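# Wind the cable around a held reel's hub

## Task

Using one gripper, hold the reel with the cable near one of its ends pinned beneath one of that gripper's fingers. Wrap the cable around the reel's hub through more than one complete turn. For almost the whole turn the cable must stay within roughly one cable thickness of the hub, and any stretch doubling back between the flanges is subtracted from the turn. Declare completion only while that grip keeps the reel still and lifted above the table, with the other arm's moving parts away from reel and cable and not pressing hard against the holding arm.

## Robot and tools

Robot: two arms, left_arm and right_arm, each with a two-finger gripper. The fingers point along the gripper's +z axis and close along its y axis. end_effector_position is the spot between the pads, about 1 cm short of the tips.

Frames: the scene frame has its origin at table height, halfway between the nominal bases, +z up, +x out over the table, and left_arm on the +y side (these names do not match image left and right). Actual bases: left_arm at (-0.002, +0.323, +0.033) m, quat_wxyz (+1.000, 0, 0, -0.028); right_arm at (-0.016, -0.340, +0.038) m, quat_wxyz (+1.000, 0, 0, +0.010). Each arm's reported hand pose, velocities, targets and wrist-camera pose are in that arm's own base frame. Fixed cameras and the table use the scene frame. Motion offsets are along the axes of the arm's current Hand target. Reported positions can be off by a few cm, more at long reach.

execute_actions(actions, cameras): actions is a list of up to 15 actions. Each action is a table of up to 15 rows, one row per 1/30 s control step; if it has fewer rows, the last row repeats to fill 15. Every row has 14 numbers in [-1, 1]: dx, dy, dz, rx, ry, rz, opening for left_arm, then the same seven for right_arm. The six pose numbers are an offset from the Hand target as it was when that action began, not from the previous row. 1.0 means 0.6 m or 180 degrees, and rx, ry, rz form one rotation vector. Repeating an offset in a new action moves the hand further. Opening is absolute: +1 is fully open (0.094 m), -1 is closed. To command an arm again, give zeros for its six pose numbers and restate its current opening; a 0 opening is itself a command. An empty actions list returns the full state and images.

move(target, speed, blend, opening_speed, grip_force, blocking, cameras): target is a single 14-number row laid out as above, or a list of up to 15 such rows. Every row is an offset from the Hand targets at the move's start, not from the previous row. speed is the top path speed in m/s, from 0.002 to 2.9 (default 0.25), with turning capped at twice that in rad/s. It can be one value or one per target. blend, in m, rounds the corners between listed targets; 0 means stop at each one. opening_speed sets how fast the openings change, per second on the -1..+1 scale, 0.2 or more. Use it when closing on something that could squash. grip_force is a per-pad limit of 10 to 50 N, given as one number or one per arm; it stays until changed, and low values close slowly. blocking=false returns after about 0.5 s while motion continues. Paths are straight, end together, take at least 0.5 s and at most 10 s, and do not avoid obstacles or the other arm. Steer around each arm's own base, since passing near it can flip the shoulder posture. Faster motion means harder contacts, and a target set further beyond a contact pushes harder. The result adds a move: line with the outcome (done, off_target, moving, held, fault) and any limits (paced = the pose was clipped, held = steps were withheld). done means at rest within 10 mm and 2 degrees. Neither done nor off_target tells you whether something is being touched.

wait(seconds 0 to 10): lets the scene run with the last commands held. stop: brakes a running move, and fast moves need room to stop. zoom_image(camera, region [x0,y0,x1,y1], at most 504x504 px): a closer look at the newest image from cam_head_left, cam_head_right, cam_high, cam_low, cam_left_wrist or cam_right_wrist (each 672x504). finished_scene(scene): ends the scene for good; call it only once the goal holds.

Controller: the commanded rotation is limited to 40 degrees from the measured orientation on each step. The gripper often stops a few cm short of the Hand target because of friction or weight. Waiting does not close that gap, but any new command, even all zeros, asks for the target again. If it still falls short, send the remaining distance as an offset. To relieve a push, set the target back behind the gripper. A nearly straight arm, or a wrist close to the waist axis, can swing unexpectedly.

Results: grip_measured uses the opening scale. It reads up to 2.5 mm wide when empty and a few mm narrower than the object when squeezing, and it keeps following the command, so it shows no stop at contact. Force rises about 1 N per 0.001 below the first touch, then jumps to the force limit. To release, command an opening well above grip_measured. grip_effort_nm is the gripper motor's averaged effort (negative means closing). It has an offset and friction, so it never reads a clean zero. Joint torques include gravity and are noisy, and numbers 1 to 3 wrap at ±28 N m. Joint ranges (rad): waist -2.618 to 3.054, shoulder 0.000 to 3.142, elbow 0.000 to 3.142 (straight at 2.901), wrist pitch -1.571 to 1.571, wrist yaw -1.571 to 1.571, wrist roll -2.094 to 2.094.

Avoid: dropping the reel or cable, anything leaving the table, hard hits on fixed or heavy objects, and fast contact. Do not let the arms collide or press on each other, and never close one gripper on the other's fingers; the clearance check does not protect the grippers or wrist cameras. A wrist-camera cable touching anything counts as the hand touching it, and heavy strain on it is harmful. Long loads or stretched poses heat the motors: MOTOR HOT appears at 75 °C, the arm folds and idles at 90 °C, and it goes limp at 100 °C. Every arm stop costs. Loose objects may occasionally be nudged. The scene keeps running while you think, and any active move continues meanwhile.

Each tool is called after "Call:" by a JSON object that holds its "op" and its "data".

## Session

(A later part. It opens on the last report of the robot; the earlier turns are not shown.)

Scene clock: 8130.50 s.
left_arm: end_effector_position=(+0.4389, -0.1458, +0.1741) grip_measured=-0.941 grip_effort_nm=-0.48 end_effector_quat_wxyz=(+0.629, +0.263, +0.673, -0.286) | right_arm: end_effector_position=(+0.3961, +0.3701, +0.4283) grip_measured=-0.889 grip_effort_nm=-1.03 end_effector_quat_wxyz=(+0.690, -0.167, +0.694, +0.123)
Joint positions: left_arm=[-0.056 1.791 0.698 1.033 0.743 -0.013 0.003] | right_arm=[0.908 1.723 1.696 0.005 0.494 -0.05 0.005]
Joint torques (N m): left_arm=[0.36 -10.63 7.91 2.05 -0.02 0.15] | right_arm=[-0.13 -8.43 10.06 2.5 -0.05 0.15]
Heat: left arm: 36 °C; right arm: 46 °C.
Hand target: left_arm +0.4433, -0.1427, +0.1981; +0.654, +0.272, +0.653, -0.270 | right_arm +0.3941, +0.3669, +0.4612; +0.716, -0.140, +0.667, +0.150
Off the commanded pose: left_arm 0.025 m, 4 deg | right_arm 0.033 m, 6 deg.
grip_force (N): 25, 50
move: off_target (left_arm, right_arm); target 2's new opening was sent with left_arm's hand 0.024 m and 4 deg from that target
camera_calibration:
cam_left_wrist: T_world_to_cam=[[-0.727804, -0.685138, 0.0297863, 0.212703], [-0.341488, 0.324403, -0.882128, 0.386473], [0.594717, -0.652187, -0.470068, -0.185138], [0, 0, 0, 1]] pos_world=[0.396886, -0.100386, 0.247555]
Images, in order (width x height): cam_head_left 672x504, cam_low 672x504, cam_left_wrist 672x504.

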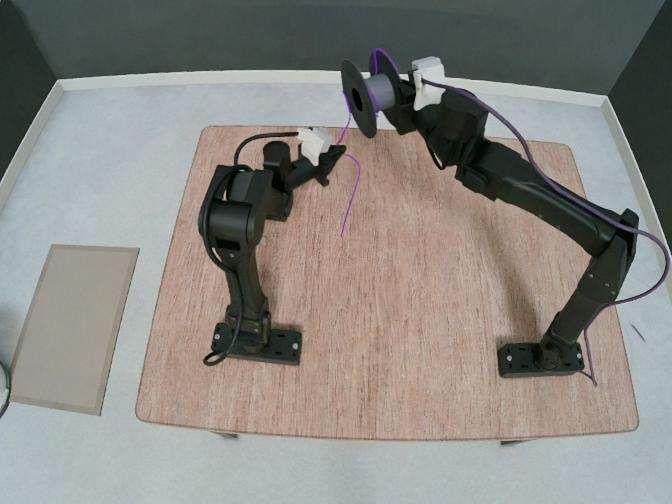

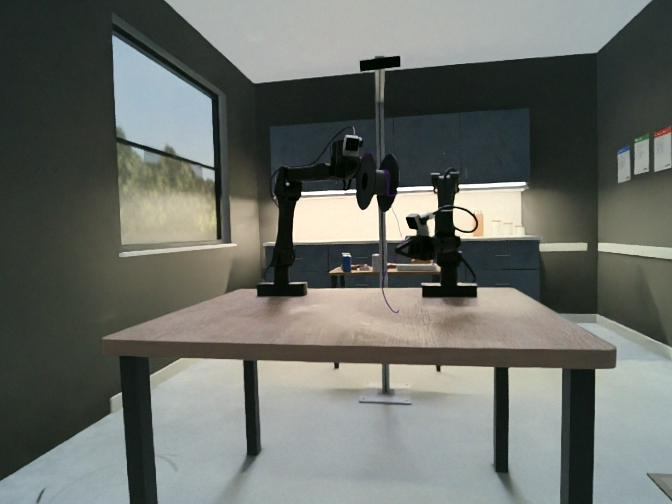

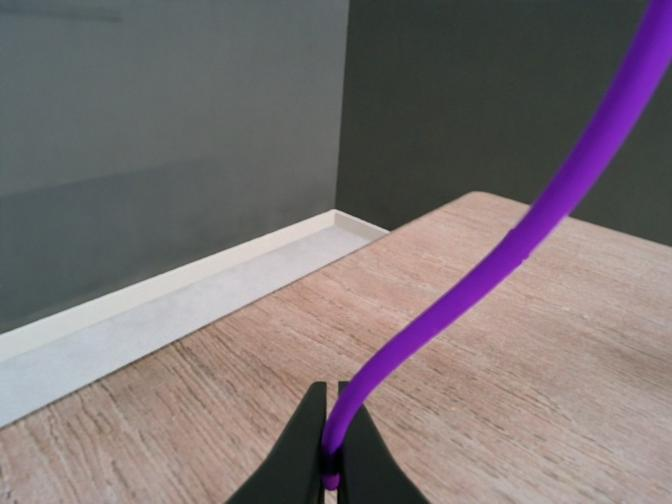

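Call:
{"op": "move", "data": {"target": [[-0.0865, 0.1034, 0.0466, 0, 0, 0, -0.97, 0, 0, 0, 0, 0, 0, -1.0], [-0.1865, 0.1763, 0.094, 0, 0, 0, -0.97, 0, 0, 0, 0, 0, 0, -1.0]], "speed": 0.12, "blend": [0.03, 0], "cameras": ["cam_right_wrist", "cam_low", "cam_high", "cam_head_left", "cam_head_right"]}}

Call:
{"op": "zoom_image", "data": {"camera": "cam_right_wrist", "region": [0, 140, 420, 504]}}

Call:
{"op": "zoom_image", "data": {"camera": "cam_high", "region": [340, 150, 500, 370]}}

Call:
{"op": "zoom_image", "data": {"camera": "cam_low", "region": [340, 120, 440, 290]}}

Call:
{"op": "zoom_image", "data": {"camera": "cam_head_right", "region": [310, 25, 430, 155]}}

Scene clock: 8202.53 s.
left_arm: end_effector_position=(+0.5539, -0.1099, +0.3038) grip_measured=-0.942 grip_effort_nm=-0.56 end_effector_quat_wxyz=(+0.645, +0.263, +0.662, -0.277) | right_arm: end_effector_position=(+0.3961, +0.3701, +0.4285) grip_measured=-0.889 grip_effort_nm=-1.03 end_effector_quat_wxyz=(+0.690, -0.167, +0.694, +0.124)
Joint positions: left_arm=[0.038 1.922 1.446 0.456 0.822 -0.013 0.003] | right_arm=[0.908 1.723 1.696 0.006 0.494 -0.05 0.005]
Joint torques (N m): left_arm=[0.44 -9.85 10.25 2 0.08 0.18] | right_arm=[-0.21 -8.54 9.88 2.54 -0.03 0.14]
Heat: left arm: 38 °C; right arm: 46 °C.
Hand target: left_arm +0.5578, -0.1081, +0.3101; +0.654, +0.272, +0.653, -0.270 | right_arm +0.3941, +0.3669, +0.4613; +0.716, -0.140, +0.667, +0.150
Off the commanded pose: left_arm 0.008 m, 2 deg | right_arm 0.033 m, 6 deg.
grip_force (N): 25, 50
move: off_target (right_arm)
camera_calibration:
cam_right_wrist: T_world_to_cam=[[0.391343, -0.918726, 0.052841, 0.16045], [-0.394109, -0.219211, -0.892538, 0.654917], [0.831582, 0.328464, -0.447865, -0.170705], [0, 0, 0, 1]] pos_world=[0.337273, 0.347045, 0.499608]
Images, in order (width x height): cam_head_left 672x504, cam_head_right 672x504, cam_high 672x504, cam_low 672x504, cam_right_wrist 672x504.

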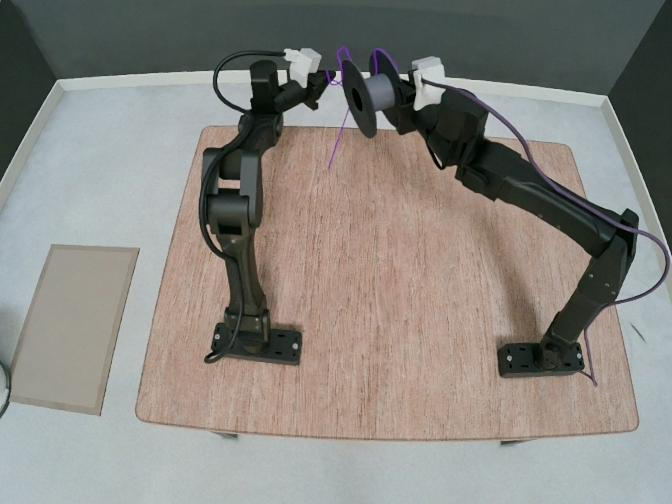

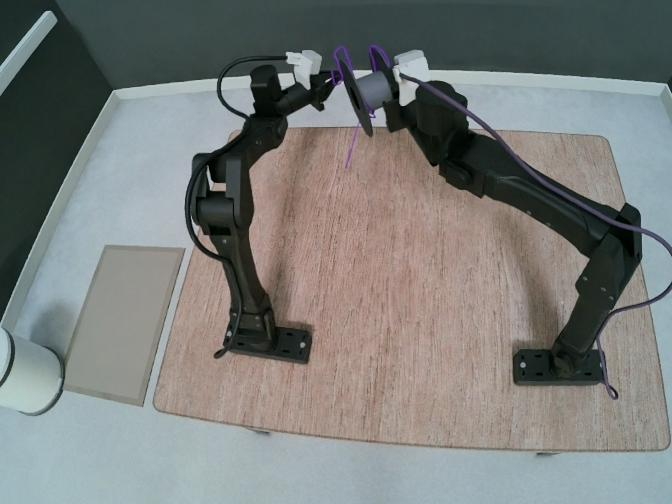

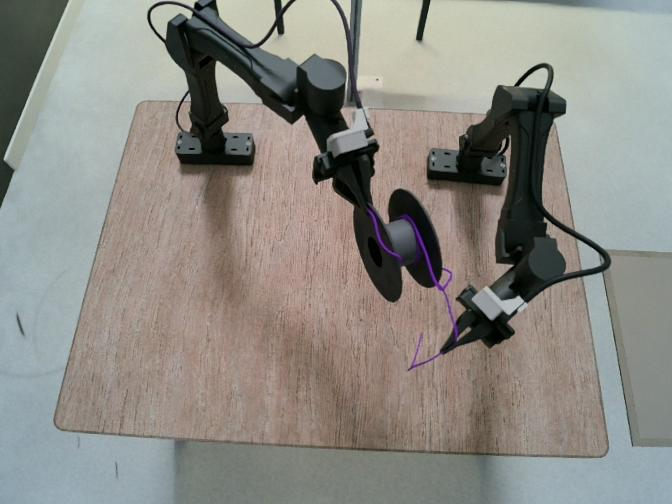

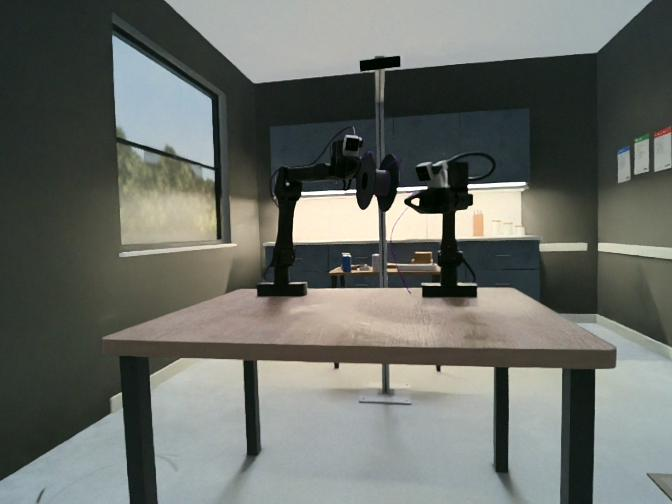

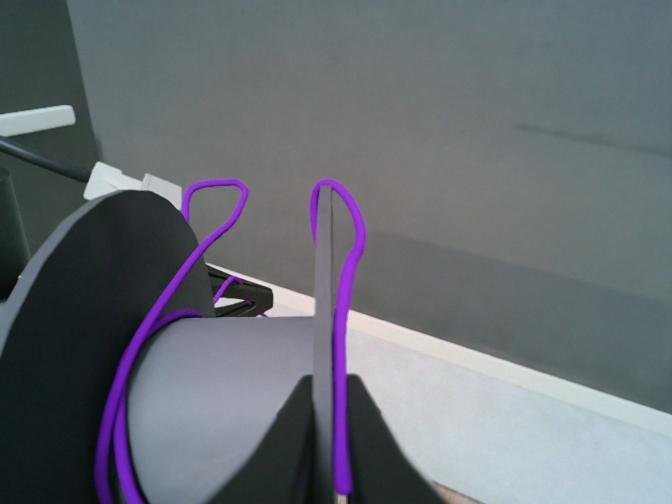

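Scaled by 1.200 from the camera's 672x504 image, which has a finer 960x720 frame.

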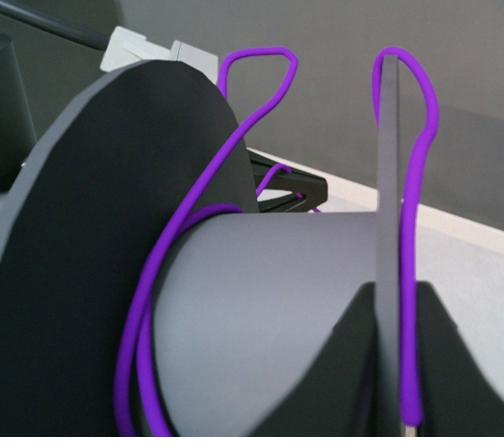

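Scaled by 2.291 from the camera's 672x504 image, which has a finer 960x720 frame.

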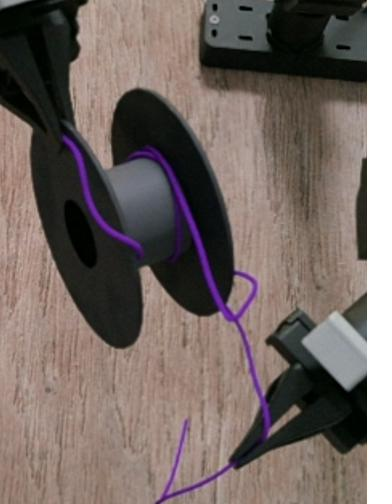

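Scaled by 2.965 from the camera's 672x504 image, which has a finer 960x720 frame.

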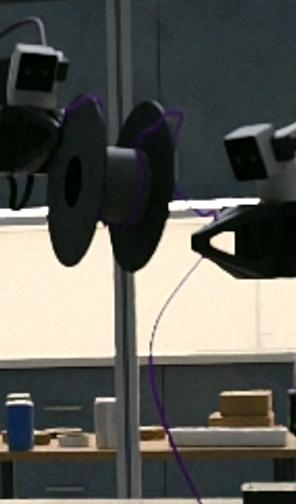

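Scaled by 3.877 from the camera's 672x504 image, which has a finer 960x720 frame.

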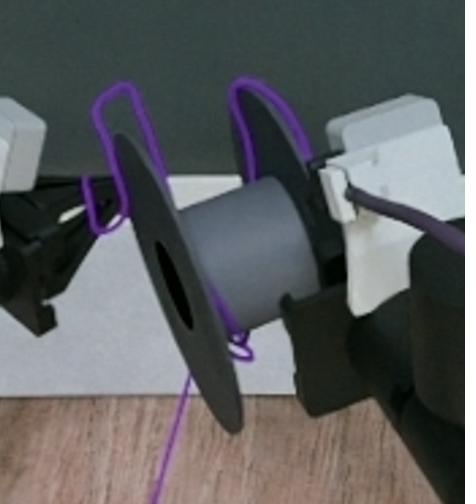

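Call:
{"op": "move", "data": {"target": [0.0317, 0.0702, 0.029, 0, 0, 0, -0.97, 0, 0, 0, 0, 0, 0, -1.0], "speed": 0.08, "cameras": ["cam_right_wrist", "cam_low", "cam_high", "cam_head_left", "cam_head_right"]}}

Call:
{"op": "zoom_image", "data": {"camera": "cam_right_wrist", "region": [0, 140, 420, 504]}}

Call:
{"op": "zoom_image", "data": {"camera": "cam_high", "region": [340, 150, 500, 370]}}

Call:
{"op": "zoom_image", "data": {"camera": "cam_low", "region": [340, 120, 440, 290]}}

Call:
{"op": "zoom_image", "data": {"camera": "cam_head_right", "region": [310, 25, 430, 155]}}

Scene clock: 8239.70 s.
left_arm: end_effector_position=(+0.5962, -0.0922, +0.2846) grip_measured=-0.942 grip_effort_nm=-0.56 end_effector_quat_wxyz=(+0.645, +0.262, +0.663, -0.277) | right_arm: end_effector_position=(+0.3961, +0.3701, +0.4285) grip_measured=-0.889 grip_effort_nm=-1.03 end_effector_quat_wxyz=(+0.690, -0.167, +0.694, +0.124)
Joint positions: left_arm=[0.072 2.101 1.632 0.447 0.855 -0.013 0.003] | right_arm=[0.908 1.723 1.696 0.006 0.494 -0.05 0.005]
Joint torques (N m): left_arm=[0.34 -11.43 10.41 2.02 0.09 0.16] | right_arm=[-0.02 -8.42 9.99 2.53 -0.06 0.17]
Heat: left arm: 37 °C; right arm: 46 °C.
Hand target: left_arm +0.5999, -0.0907, +0.2912; +0.653, +0.272, +0.653, -0.271 | right_arm +0.3941, +0.3669, +0.4613; +0.716, -0.140, +0.667, +0.150
Off the commanded pose: left_arm 0.008 m, 2 deg | right_arm 0.033 m, 6 deg.
grip_force (N): 25, 50
move: off_target (right_arm)
camera_calibration:
cam_right_wrist: T_world_to_cam=[[0.391343, -0.918726, 0.052841, 0.16045], [-0.394109, -0.219211, -0.892538, 0.654917], [0.831582, 0.328464, -0.447865, -0.170705], [0, 0, 0, 1]] pos_world=[0.337273, 0.347045, 0.499608]
Images, in order (width x height): cam_head_left 672x504, cam_head_right 672x504, cam_high 672x504, cam_low 672x504, cam_right_wrist 672x504.

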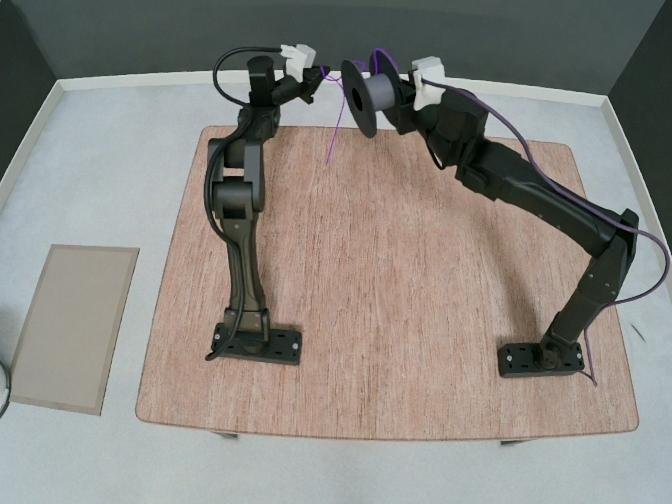

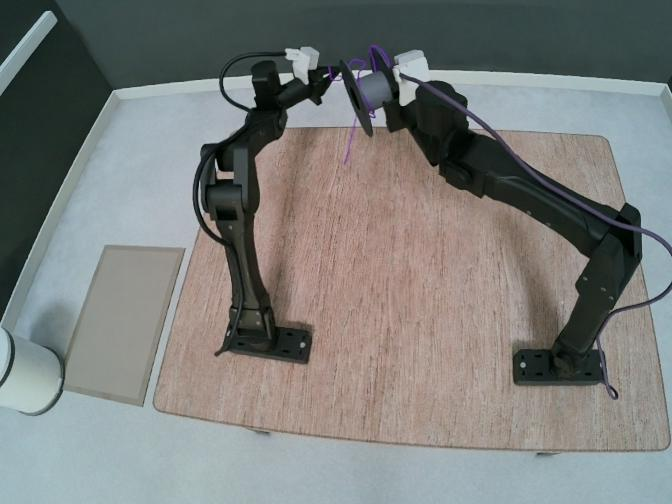

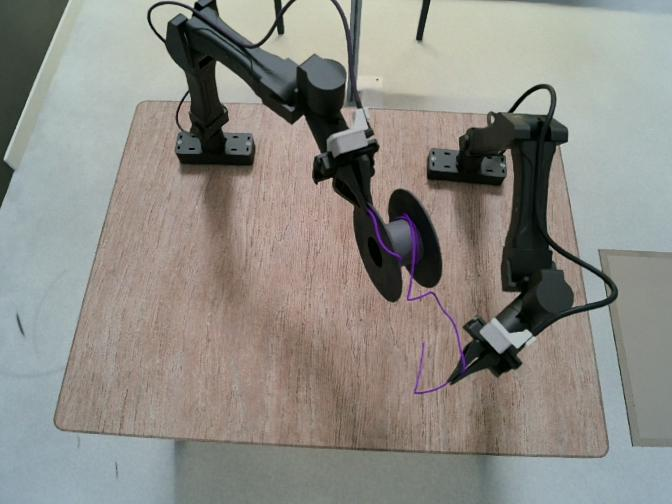

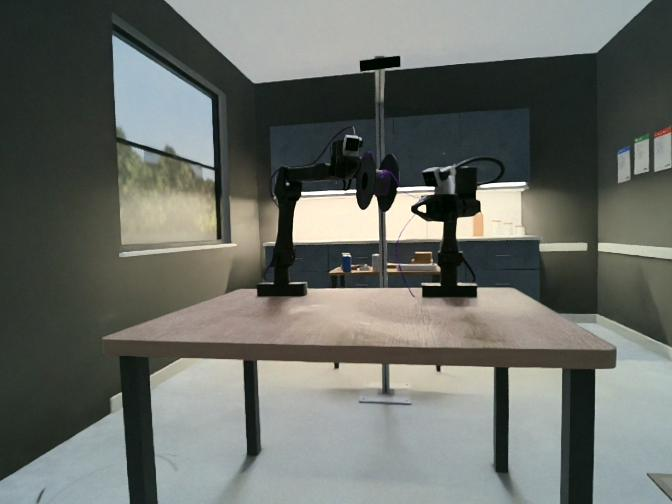

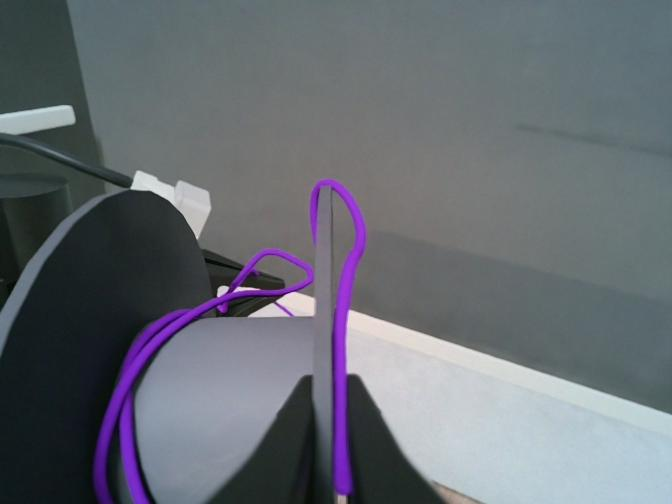

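Scaled by 1.200 from the camera's 672x504 image, which has a finer 960x720 frame.

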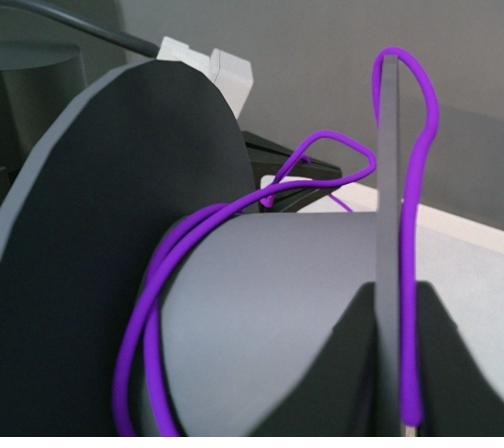

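Scaled by 2.291 from the camera's 672x504 image, which has a finer 960x720 frame.

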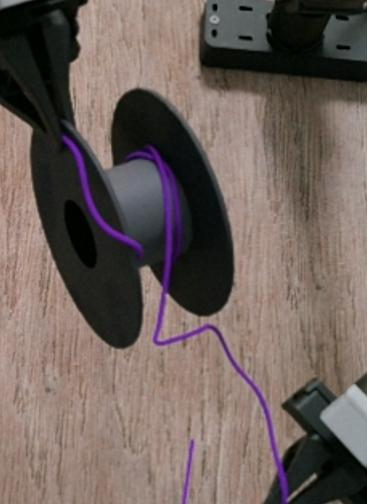

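Scaled by 2.965 from the camera's 672x504 image, which has a finer 960x720 frame.

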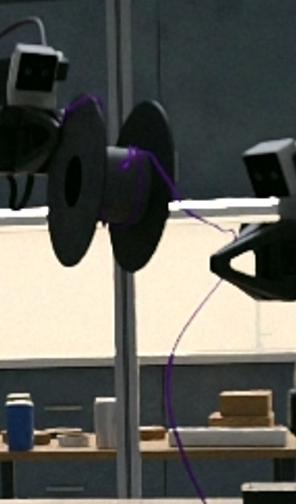

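Scaled by 3.877 from the camera's 672x504 image, which has a finer 960x720 frame.

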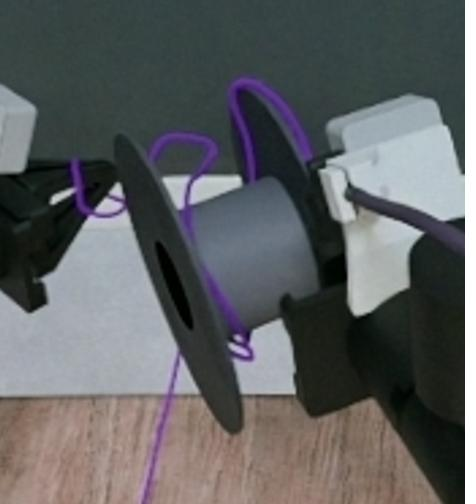

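Call:
{"op": "move", "data": {"target": [0.02, 0.056, 0.0164, 0, 0, 0, -0.97, 0, 0, 0, 0, 0, 0, -1.0], "speed": 0.08, "cameras": ["cam_right_wrist", "cam_low", "cam_high", "cam_head_right"]}}

Call:
{"op": "zoom_image", "data": {"camera": "cam_right_wrist", "region": [0, 140, 420, 504]}}

Call:
{"op": "zoom_image", "data": {"camera": "cam_high", "region": [340, 150, 500, 370]}}

Call:
{"op": "zoom_image", "data": {"camera": "cam_low", "region": [340, 120, 440, 290]}}

Call:
{"op": "zoom_image", "data": {"camera": "cam_head_right", "region": [310, 25, 430, 155]}}

Scene clock: 8257.53 s.
left_arm: end_effector_position=(+0.6276, -0.0743, +0.2737) grip_measured=-0.942 grip_effort_nm=-0.56 end_effector_quat_wxyz=(+0.646, +0.261, +0.662, -0.277) | right_arm: end_effector_position=(+0.3961, +0.3701, +0.4285) grip_measured=-0.889 grip_effort_nm=-1.03 end_effector_quat_wxyz=(+0.690, -0.167, +0.694, +0.124)
Joint positions: left_arm=[0.103 2.242 1.811 0.411 0.883 -0.013 0.003] | right_arm=[0.908 1.723 1.696 0.006 0.494 -0.05 0.005]
Joint torques (N m): left_arm=[-0.13 -12.57 10.48 1.95 0.09 0.2] | right_arm=[-0.17 -8.49 9.83 2.49 0 0.15]
Heat: left arm: 38 °C; right arm: 46 °C.
Hand target: left_arm +0.6307, -0.0738, +0.2792; +0.653, +0.272, +0.653, -0.271 | right_arm +0.3941, +0.3669, +0.4613; +0.716, -0.140, +0.667, +0.150
Off the commanded pose: left_arm 0.006 m, 2 deg | right_arm 0.033 m, 6 deg.
grip_force (N): 25, 50
move: off_target (right_arm)
camera_calibration:
cam_right_wrist: T_world_to_cam=[[0.391343, -0.918726, 0.052841, 0.16045], [-0.394109, -0.219211, -0.892538, 0.654917], [0.831582, 0.328464, -0.447865, -0.170705], [0, 0, 0, 1]] pos_world=[0.337273, 0.347045, 0.499608]
Images, in order (width x height): cam_head_right 672x504, cam_high 672x504, cam_low 672x504, cam_right_wrist 672x504.

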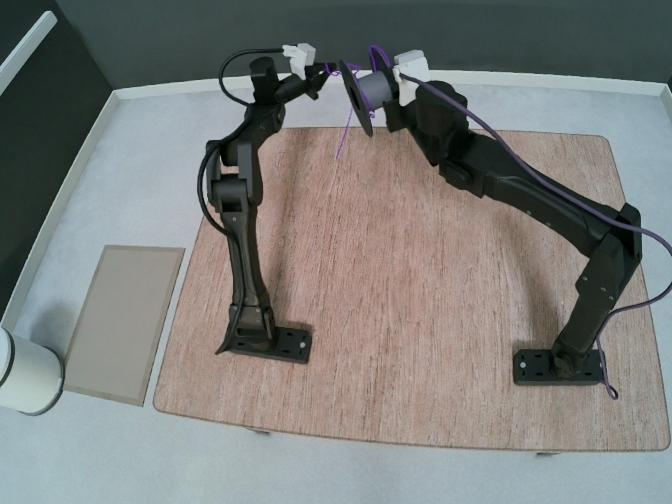

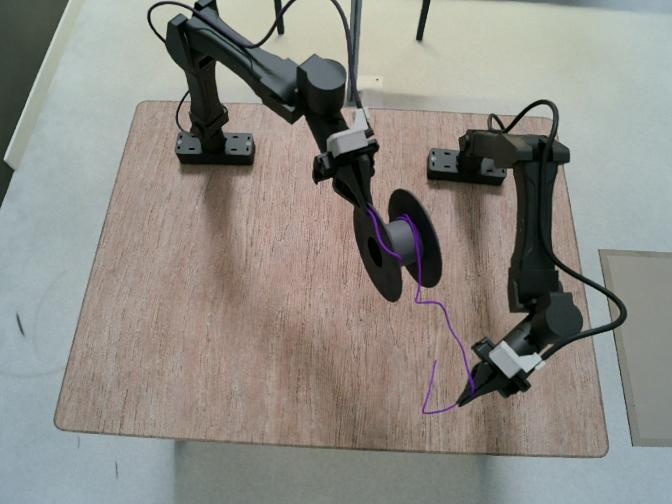

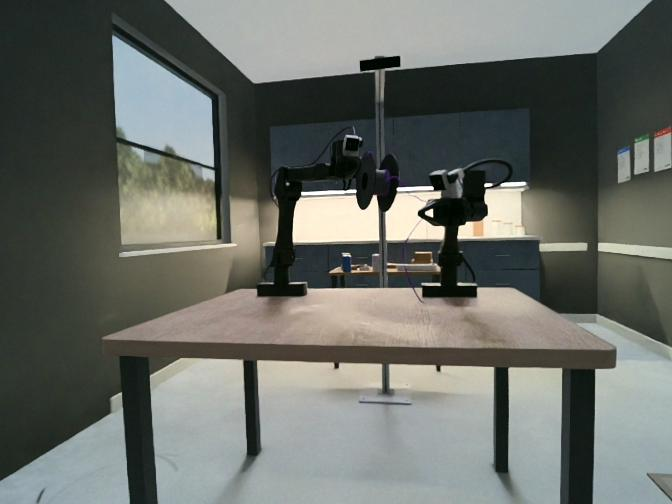

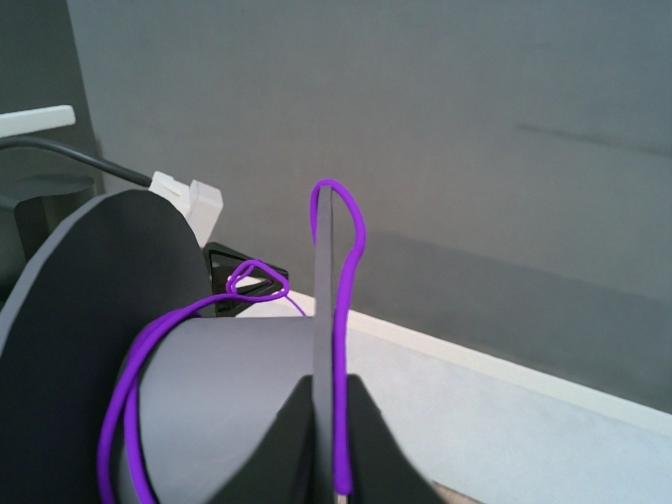

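Scaled by 1.200 from the camera's 672x504 image, which has a finer 960x720 frame.

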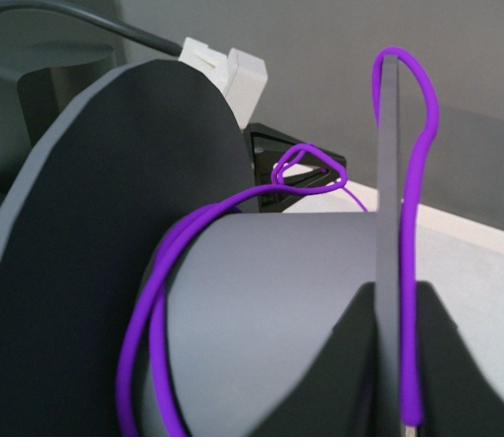

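Scaled by 2.291 from the camera's 672x504 image, which has a finer 960x720 frame.

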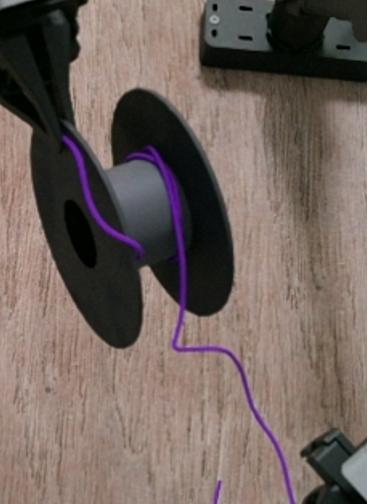

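Scaled by 2.965 from the camera's 672x504 image, which has a finer 960x720 frame.

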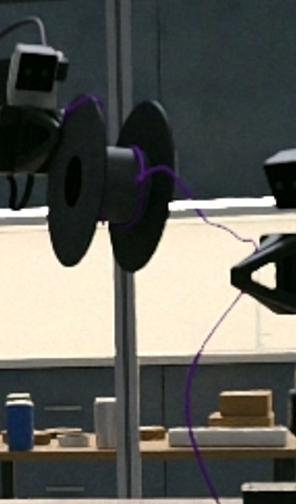

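Scaled by 3.877 from the camera's 672x504 image, which has a finer 960x720 frame.

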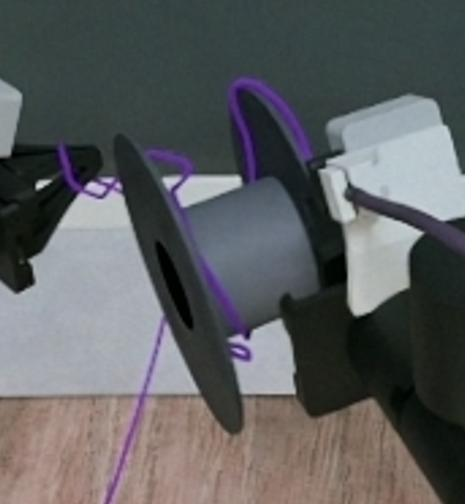

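Call:
{"op": "move", "data": {"target": [0.1, 0.016, 0.0047, 0, 0, 0, -0.97, 0, 0, 0, 0, 0, 0, -1.0], "speed": 0.08, "cameras": ["cam_right_wrist", "cam_low", "cam_high", "cam_head_right"]}}

Call:
{"op": "zoom_image", "data": {"camera": "cam_right_wrist", "region": [0, 140, 420, 504]}}

Call:
{"op": "zoom_image", "data": {"camera": "cam_high", "region": [340, 150, 500, 370]}}

Call:
{"op": "zoom_image", "data": {"camera": "cam_low", "region": [340, 120, 440, 290]}}

Call:
{"op": "zoom_image", "data": {"camera": "cam_head_right", "region": [310, 25, 430, 155]}}

Scene clock: 8271.43 s.
left_arm: end_effector_position=(+0.6385, -0.0719, +0.2254) grip_measured=-0.942 grip_effort_nm=-0.56 end_effector_quat_wxyz=(+0.650, +0.267, +0.656, -0.275) | right_arm: end_effector_position=(+0.3961, +0.3701, +0.4285) grip_measured=-0.889 grip_effort_nm=-1.03 end_effector_quat_wxyz=(+0.690, -0.167, +0.694, +0.124)
Joint positions: left_arm=[0.107 2.347 1.781 0.561 0.894 -0.01 0.003] | right_arm=[0.908 1.723 1.696 0.006 0.494 -0.05 0.005]
Joint torques (N m): left_arm=[0.4 -13.11 7.08 2.17 0.04 0.13] | right_arm=[-0.38 -8.36 9.74 2.52 -0.01 0.14]
Heat: left arm: 37 °C; right arm: 46 °C.
Hand target: left_arm +0.6396, -0.0691, +0.2193; +0.653, +0.272, +0.653, -0.271 | right_arm +0.3941, +0.3669, +0.4613; +0.716, -0.140, +0.667, +0.150
Off the commanded pose: left_arm 0.007 m, 1 deg | right_arm 0.033 m, 6 deg.
grip_force (N): 25, 50
move: off_target (right_arm)
camera_calibration:
cam_right_wrist: T_world_to_cam=[[0.391343, -0.918726, 0.052841, 0.16045], [-0.394109, -0.219211, -0.892538, 0.654917], [0.831582, 0.328464, -0.447865, -0.170705], [0, 0, 0, 1]] pos_world=[0.337273, 0.347045, 0.499608]
Images, in order (width x height): cam_head_right 672x504, cam_high 672x504, cam_low 672x504, cam_right_wrist 672x504.

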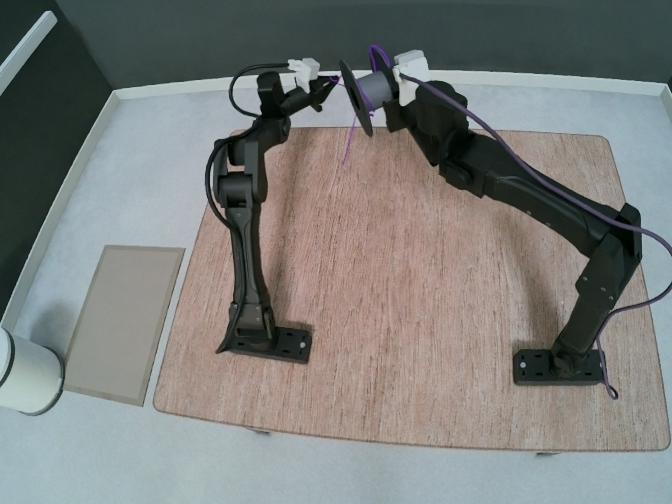

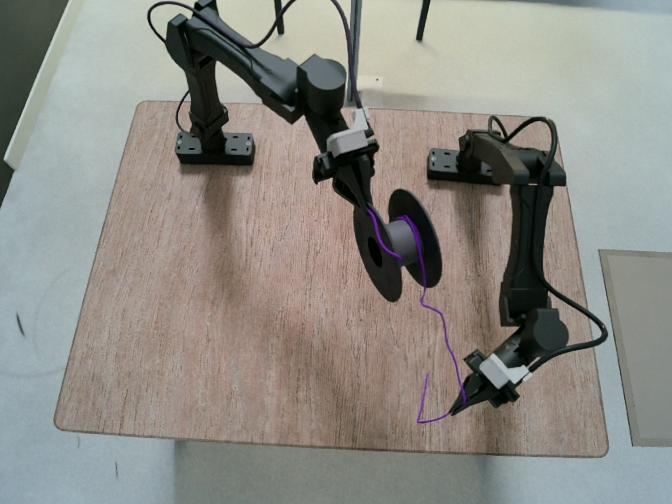

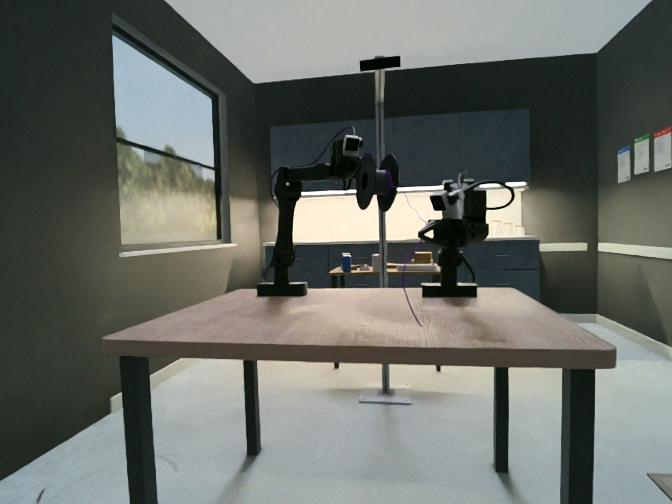

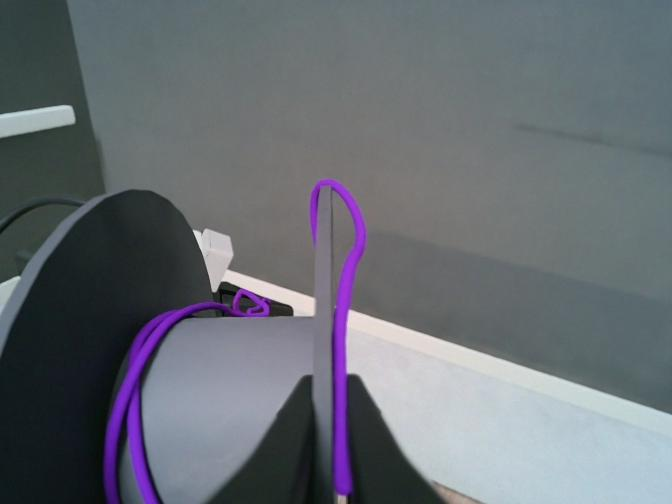

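Scaled by 1.200 from the camera's 672x504 image, which has a finer 960x720 frame.

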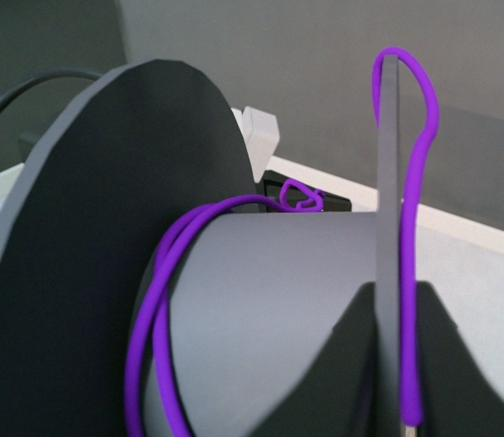

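Scaled by 2.291 from the camera's 672x504 image, which has a finer 960x720 frame.

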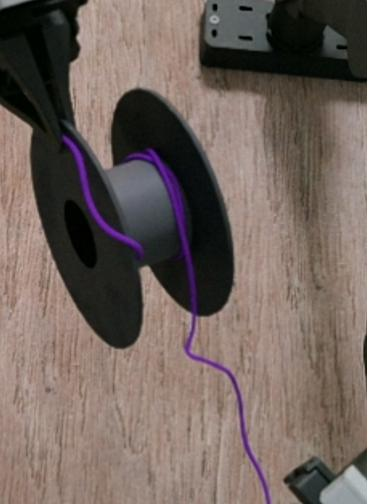

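Scaled by 2.965 from the camera's 672x504 image, which has a finer 960x720 frame.

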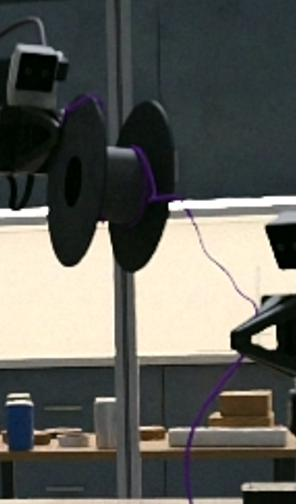

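Scaled by 3.877 from the camera's 672x504 image, which has a finer 960x720 frame.

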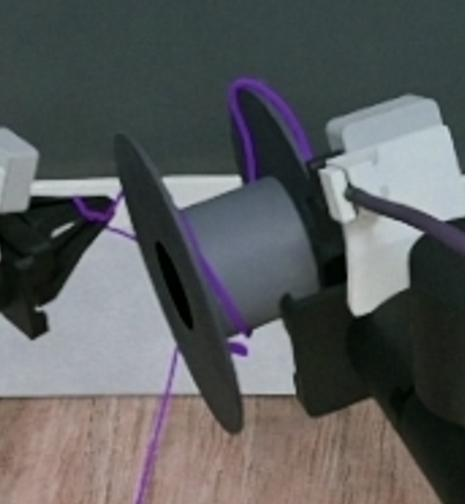

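Call:
{"op": "move", "data": {"target": [0.0833, 0.008, 0.0024, 0, 0, 0, -0.97, 0, 0, 0, 0, 0, 0, -1.0], "speed": 0.08, "cameras": ["cam_right_wrist", "cam_low", "cam_high", "cam_head_right"]}}

Call:
{"op": "zoom_image", "data": {"camera": "cam_right_wrist", "region": [0, 140, 420, 504]}}

Call:
{"op": "zoom_image", "data": {"camera": "cam_high", "region": [340, 150, 500, 370]}}

Call:
{"op": "zoom_image", "data": {"camera": "cam_low", "region": [340, 120, 440, 290]}}

Call:
{"op": "zoom_image", "data": {"camera": "cam_head_right", "region": [310, 25, 430, 155]}}

Scene clock: 8286.80 s.
left_arm: end_effector_position=(+0.6422, -0.0727, +0.1814) grip_measured=-0.942 grip_effort_nm=-0.56 end_effector_quat_wxyz=(+0.653, +0.274, +0.649, -0.276) | right_arm: end_effector_position=(+0.3961, +0.3701, +0.4280) grip_measured=-0.889 grip_effort_nm=-1.03 end_effector_quat_wxyz=(+0.689, -0.168, +0.694, +0.123)
Joint positions: left_arm=[0.107 2.441 1.753 0.699 0.906 -0.01 0.003] | right_arm=[0.908 1.723 1.696 0.004 0.494 -0.05 0.005]
Joint torques (N m): left_arm=[0.72 -12.94 6.57 2.03 -0.02 0.16] | right_arm=[-0.13 -8.49 10.07 2.54 -0.02 0.15]
Heat: left arm: 38 °C; right arm: 46 °C.
Hand target: left_arm +0.6441, -0.0665, +0.1695; +0.654, +0.272, +0.653, -0.270 | right_arm +0.3941, +0.3669, +0.4612; +0.716, -0.140, +0.667, +0.150
Off the commanded pose: left_arm 0.014 m, 1 deg | right_arm 0.034 m, 6 deg.
grip_force (N): 25, 50
move: off_target (left_arm, right_arm)
camera_calibration:
cam_right_wrist: T_world_to_cam=[[0.39144, -0.918623, 0.0539095, 0.159921], [-0.395413, -0.220813, -0.891566, 0.655131], [0.830917, 0.327678, -0.449671, -0.169601], [0, 0, 0, 1]] pos_world=[0.337372, 0.347143, 0.499207]
Images, in order (width x height): cam_head_right 672x504, cam_high 672x504, cam_low 672x504, cam_right_wrist 672x504.

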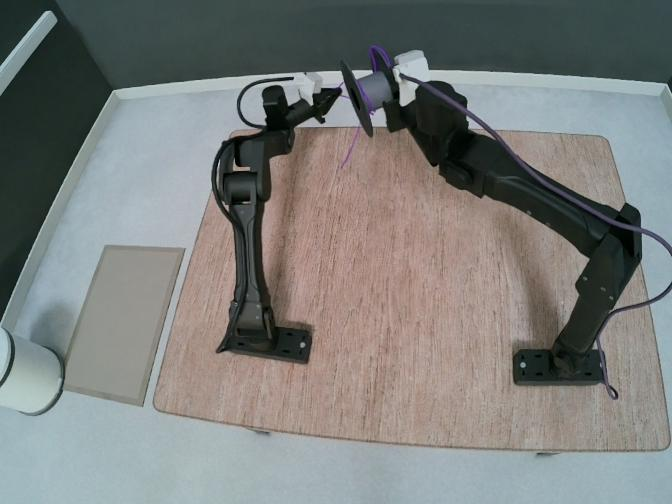

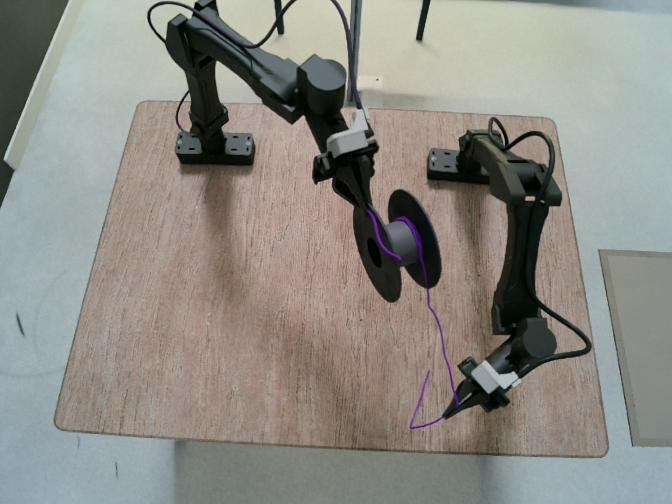

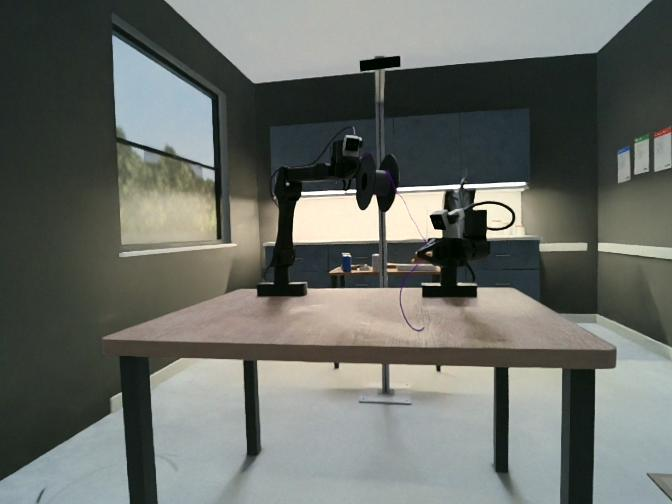

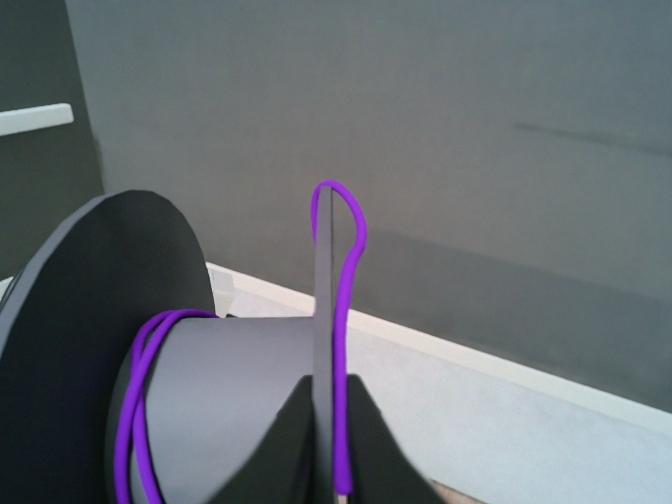

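Scaled by 1.200 from the camera's 672x504 image, which has a finer 960x720 frame.

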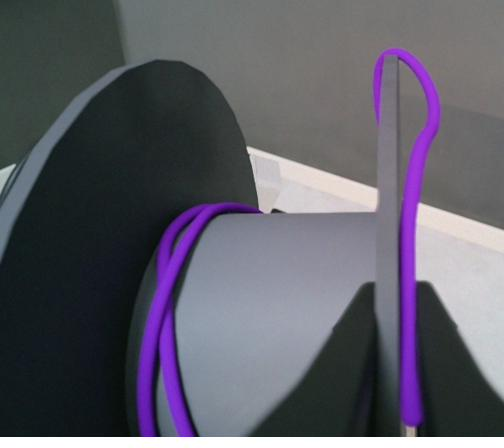

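Scaled by 2.291 from the camera's 672x504 image, which has a finer 960x720 frame.

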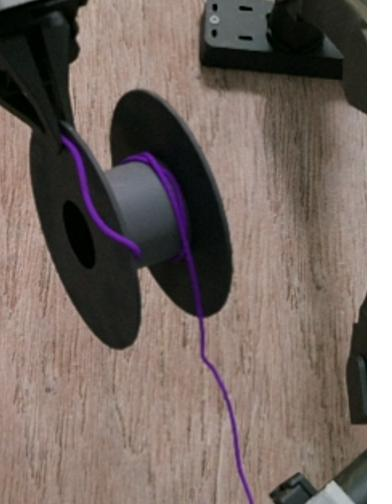

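Scaled by 2.965 from the camera's 672x504 image, which has a finer 960x720 frame.

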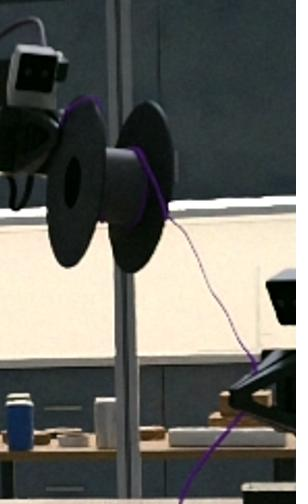

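Scaled by 3.877 from the camera's 672x504 image, which has a finer 960x720 frame.

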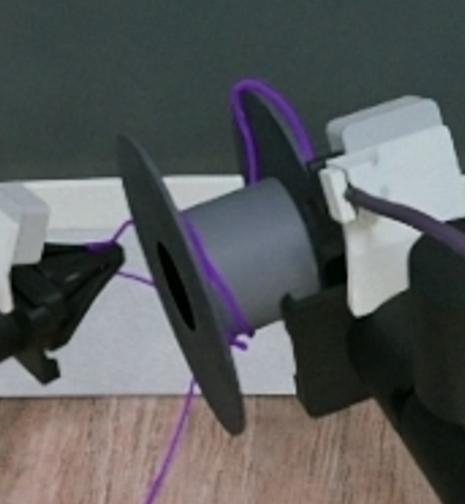

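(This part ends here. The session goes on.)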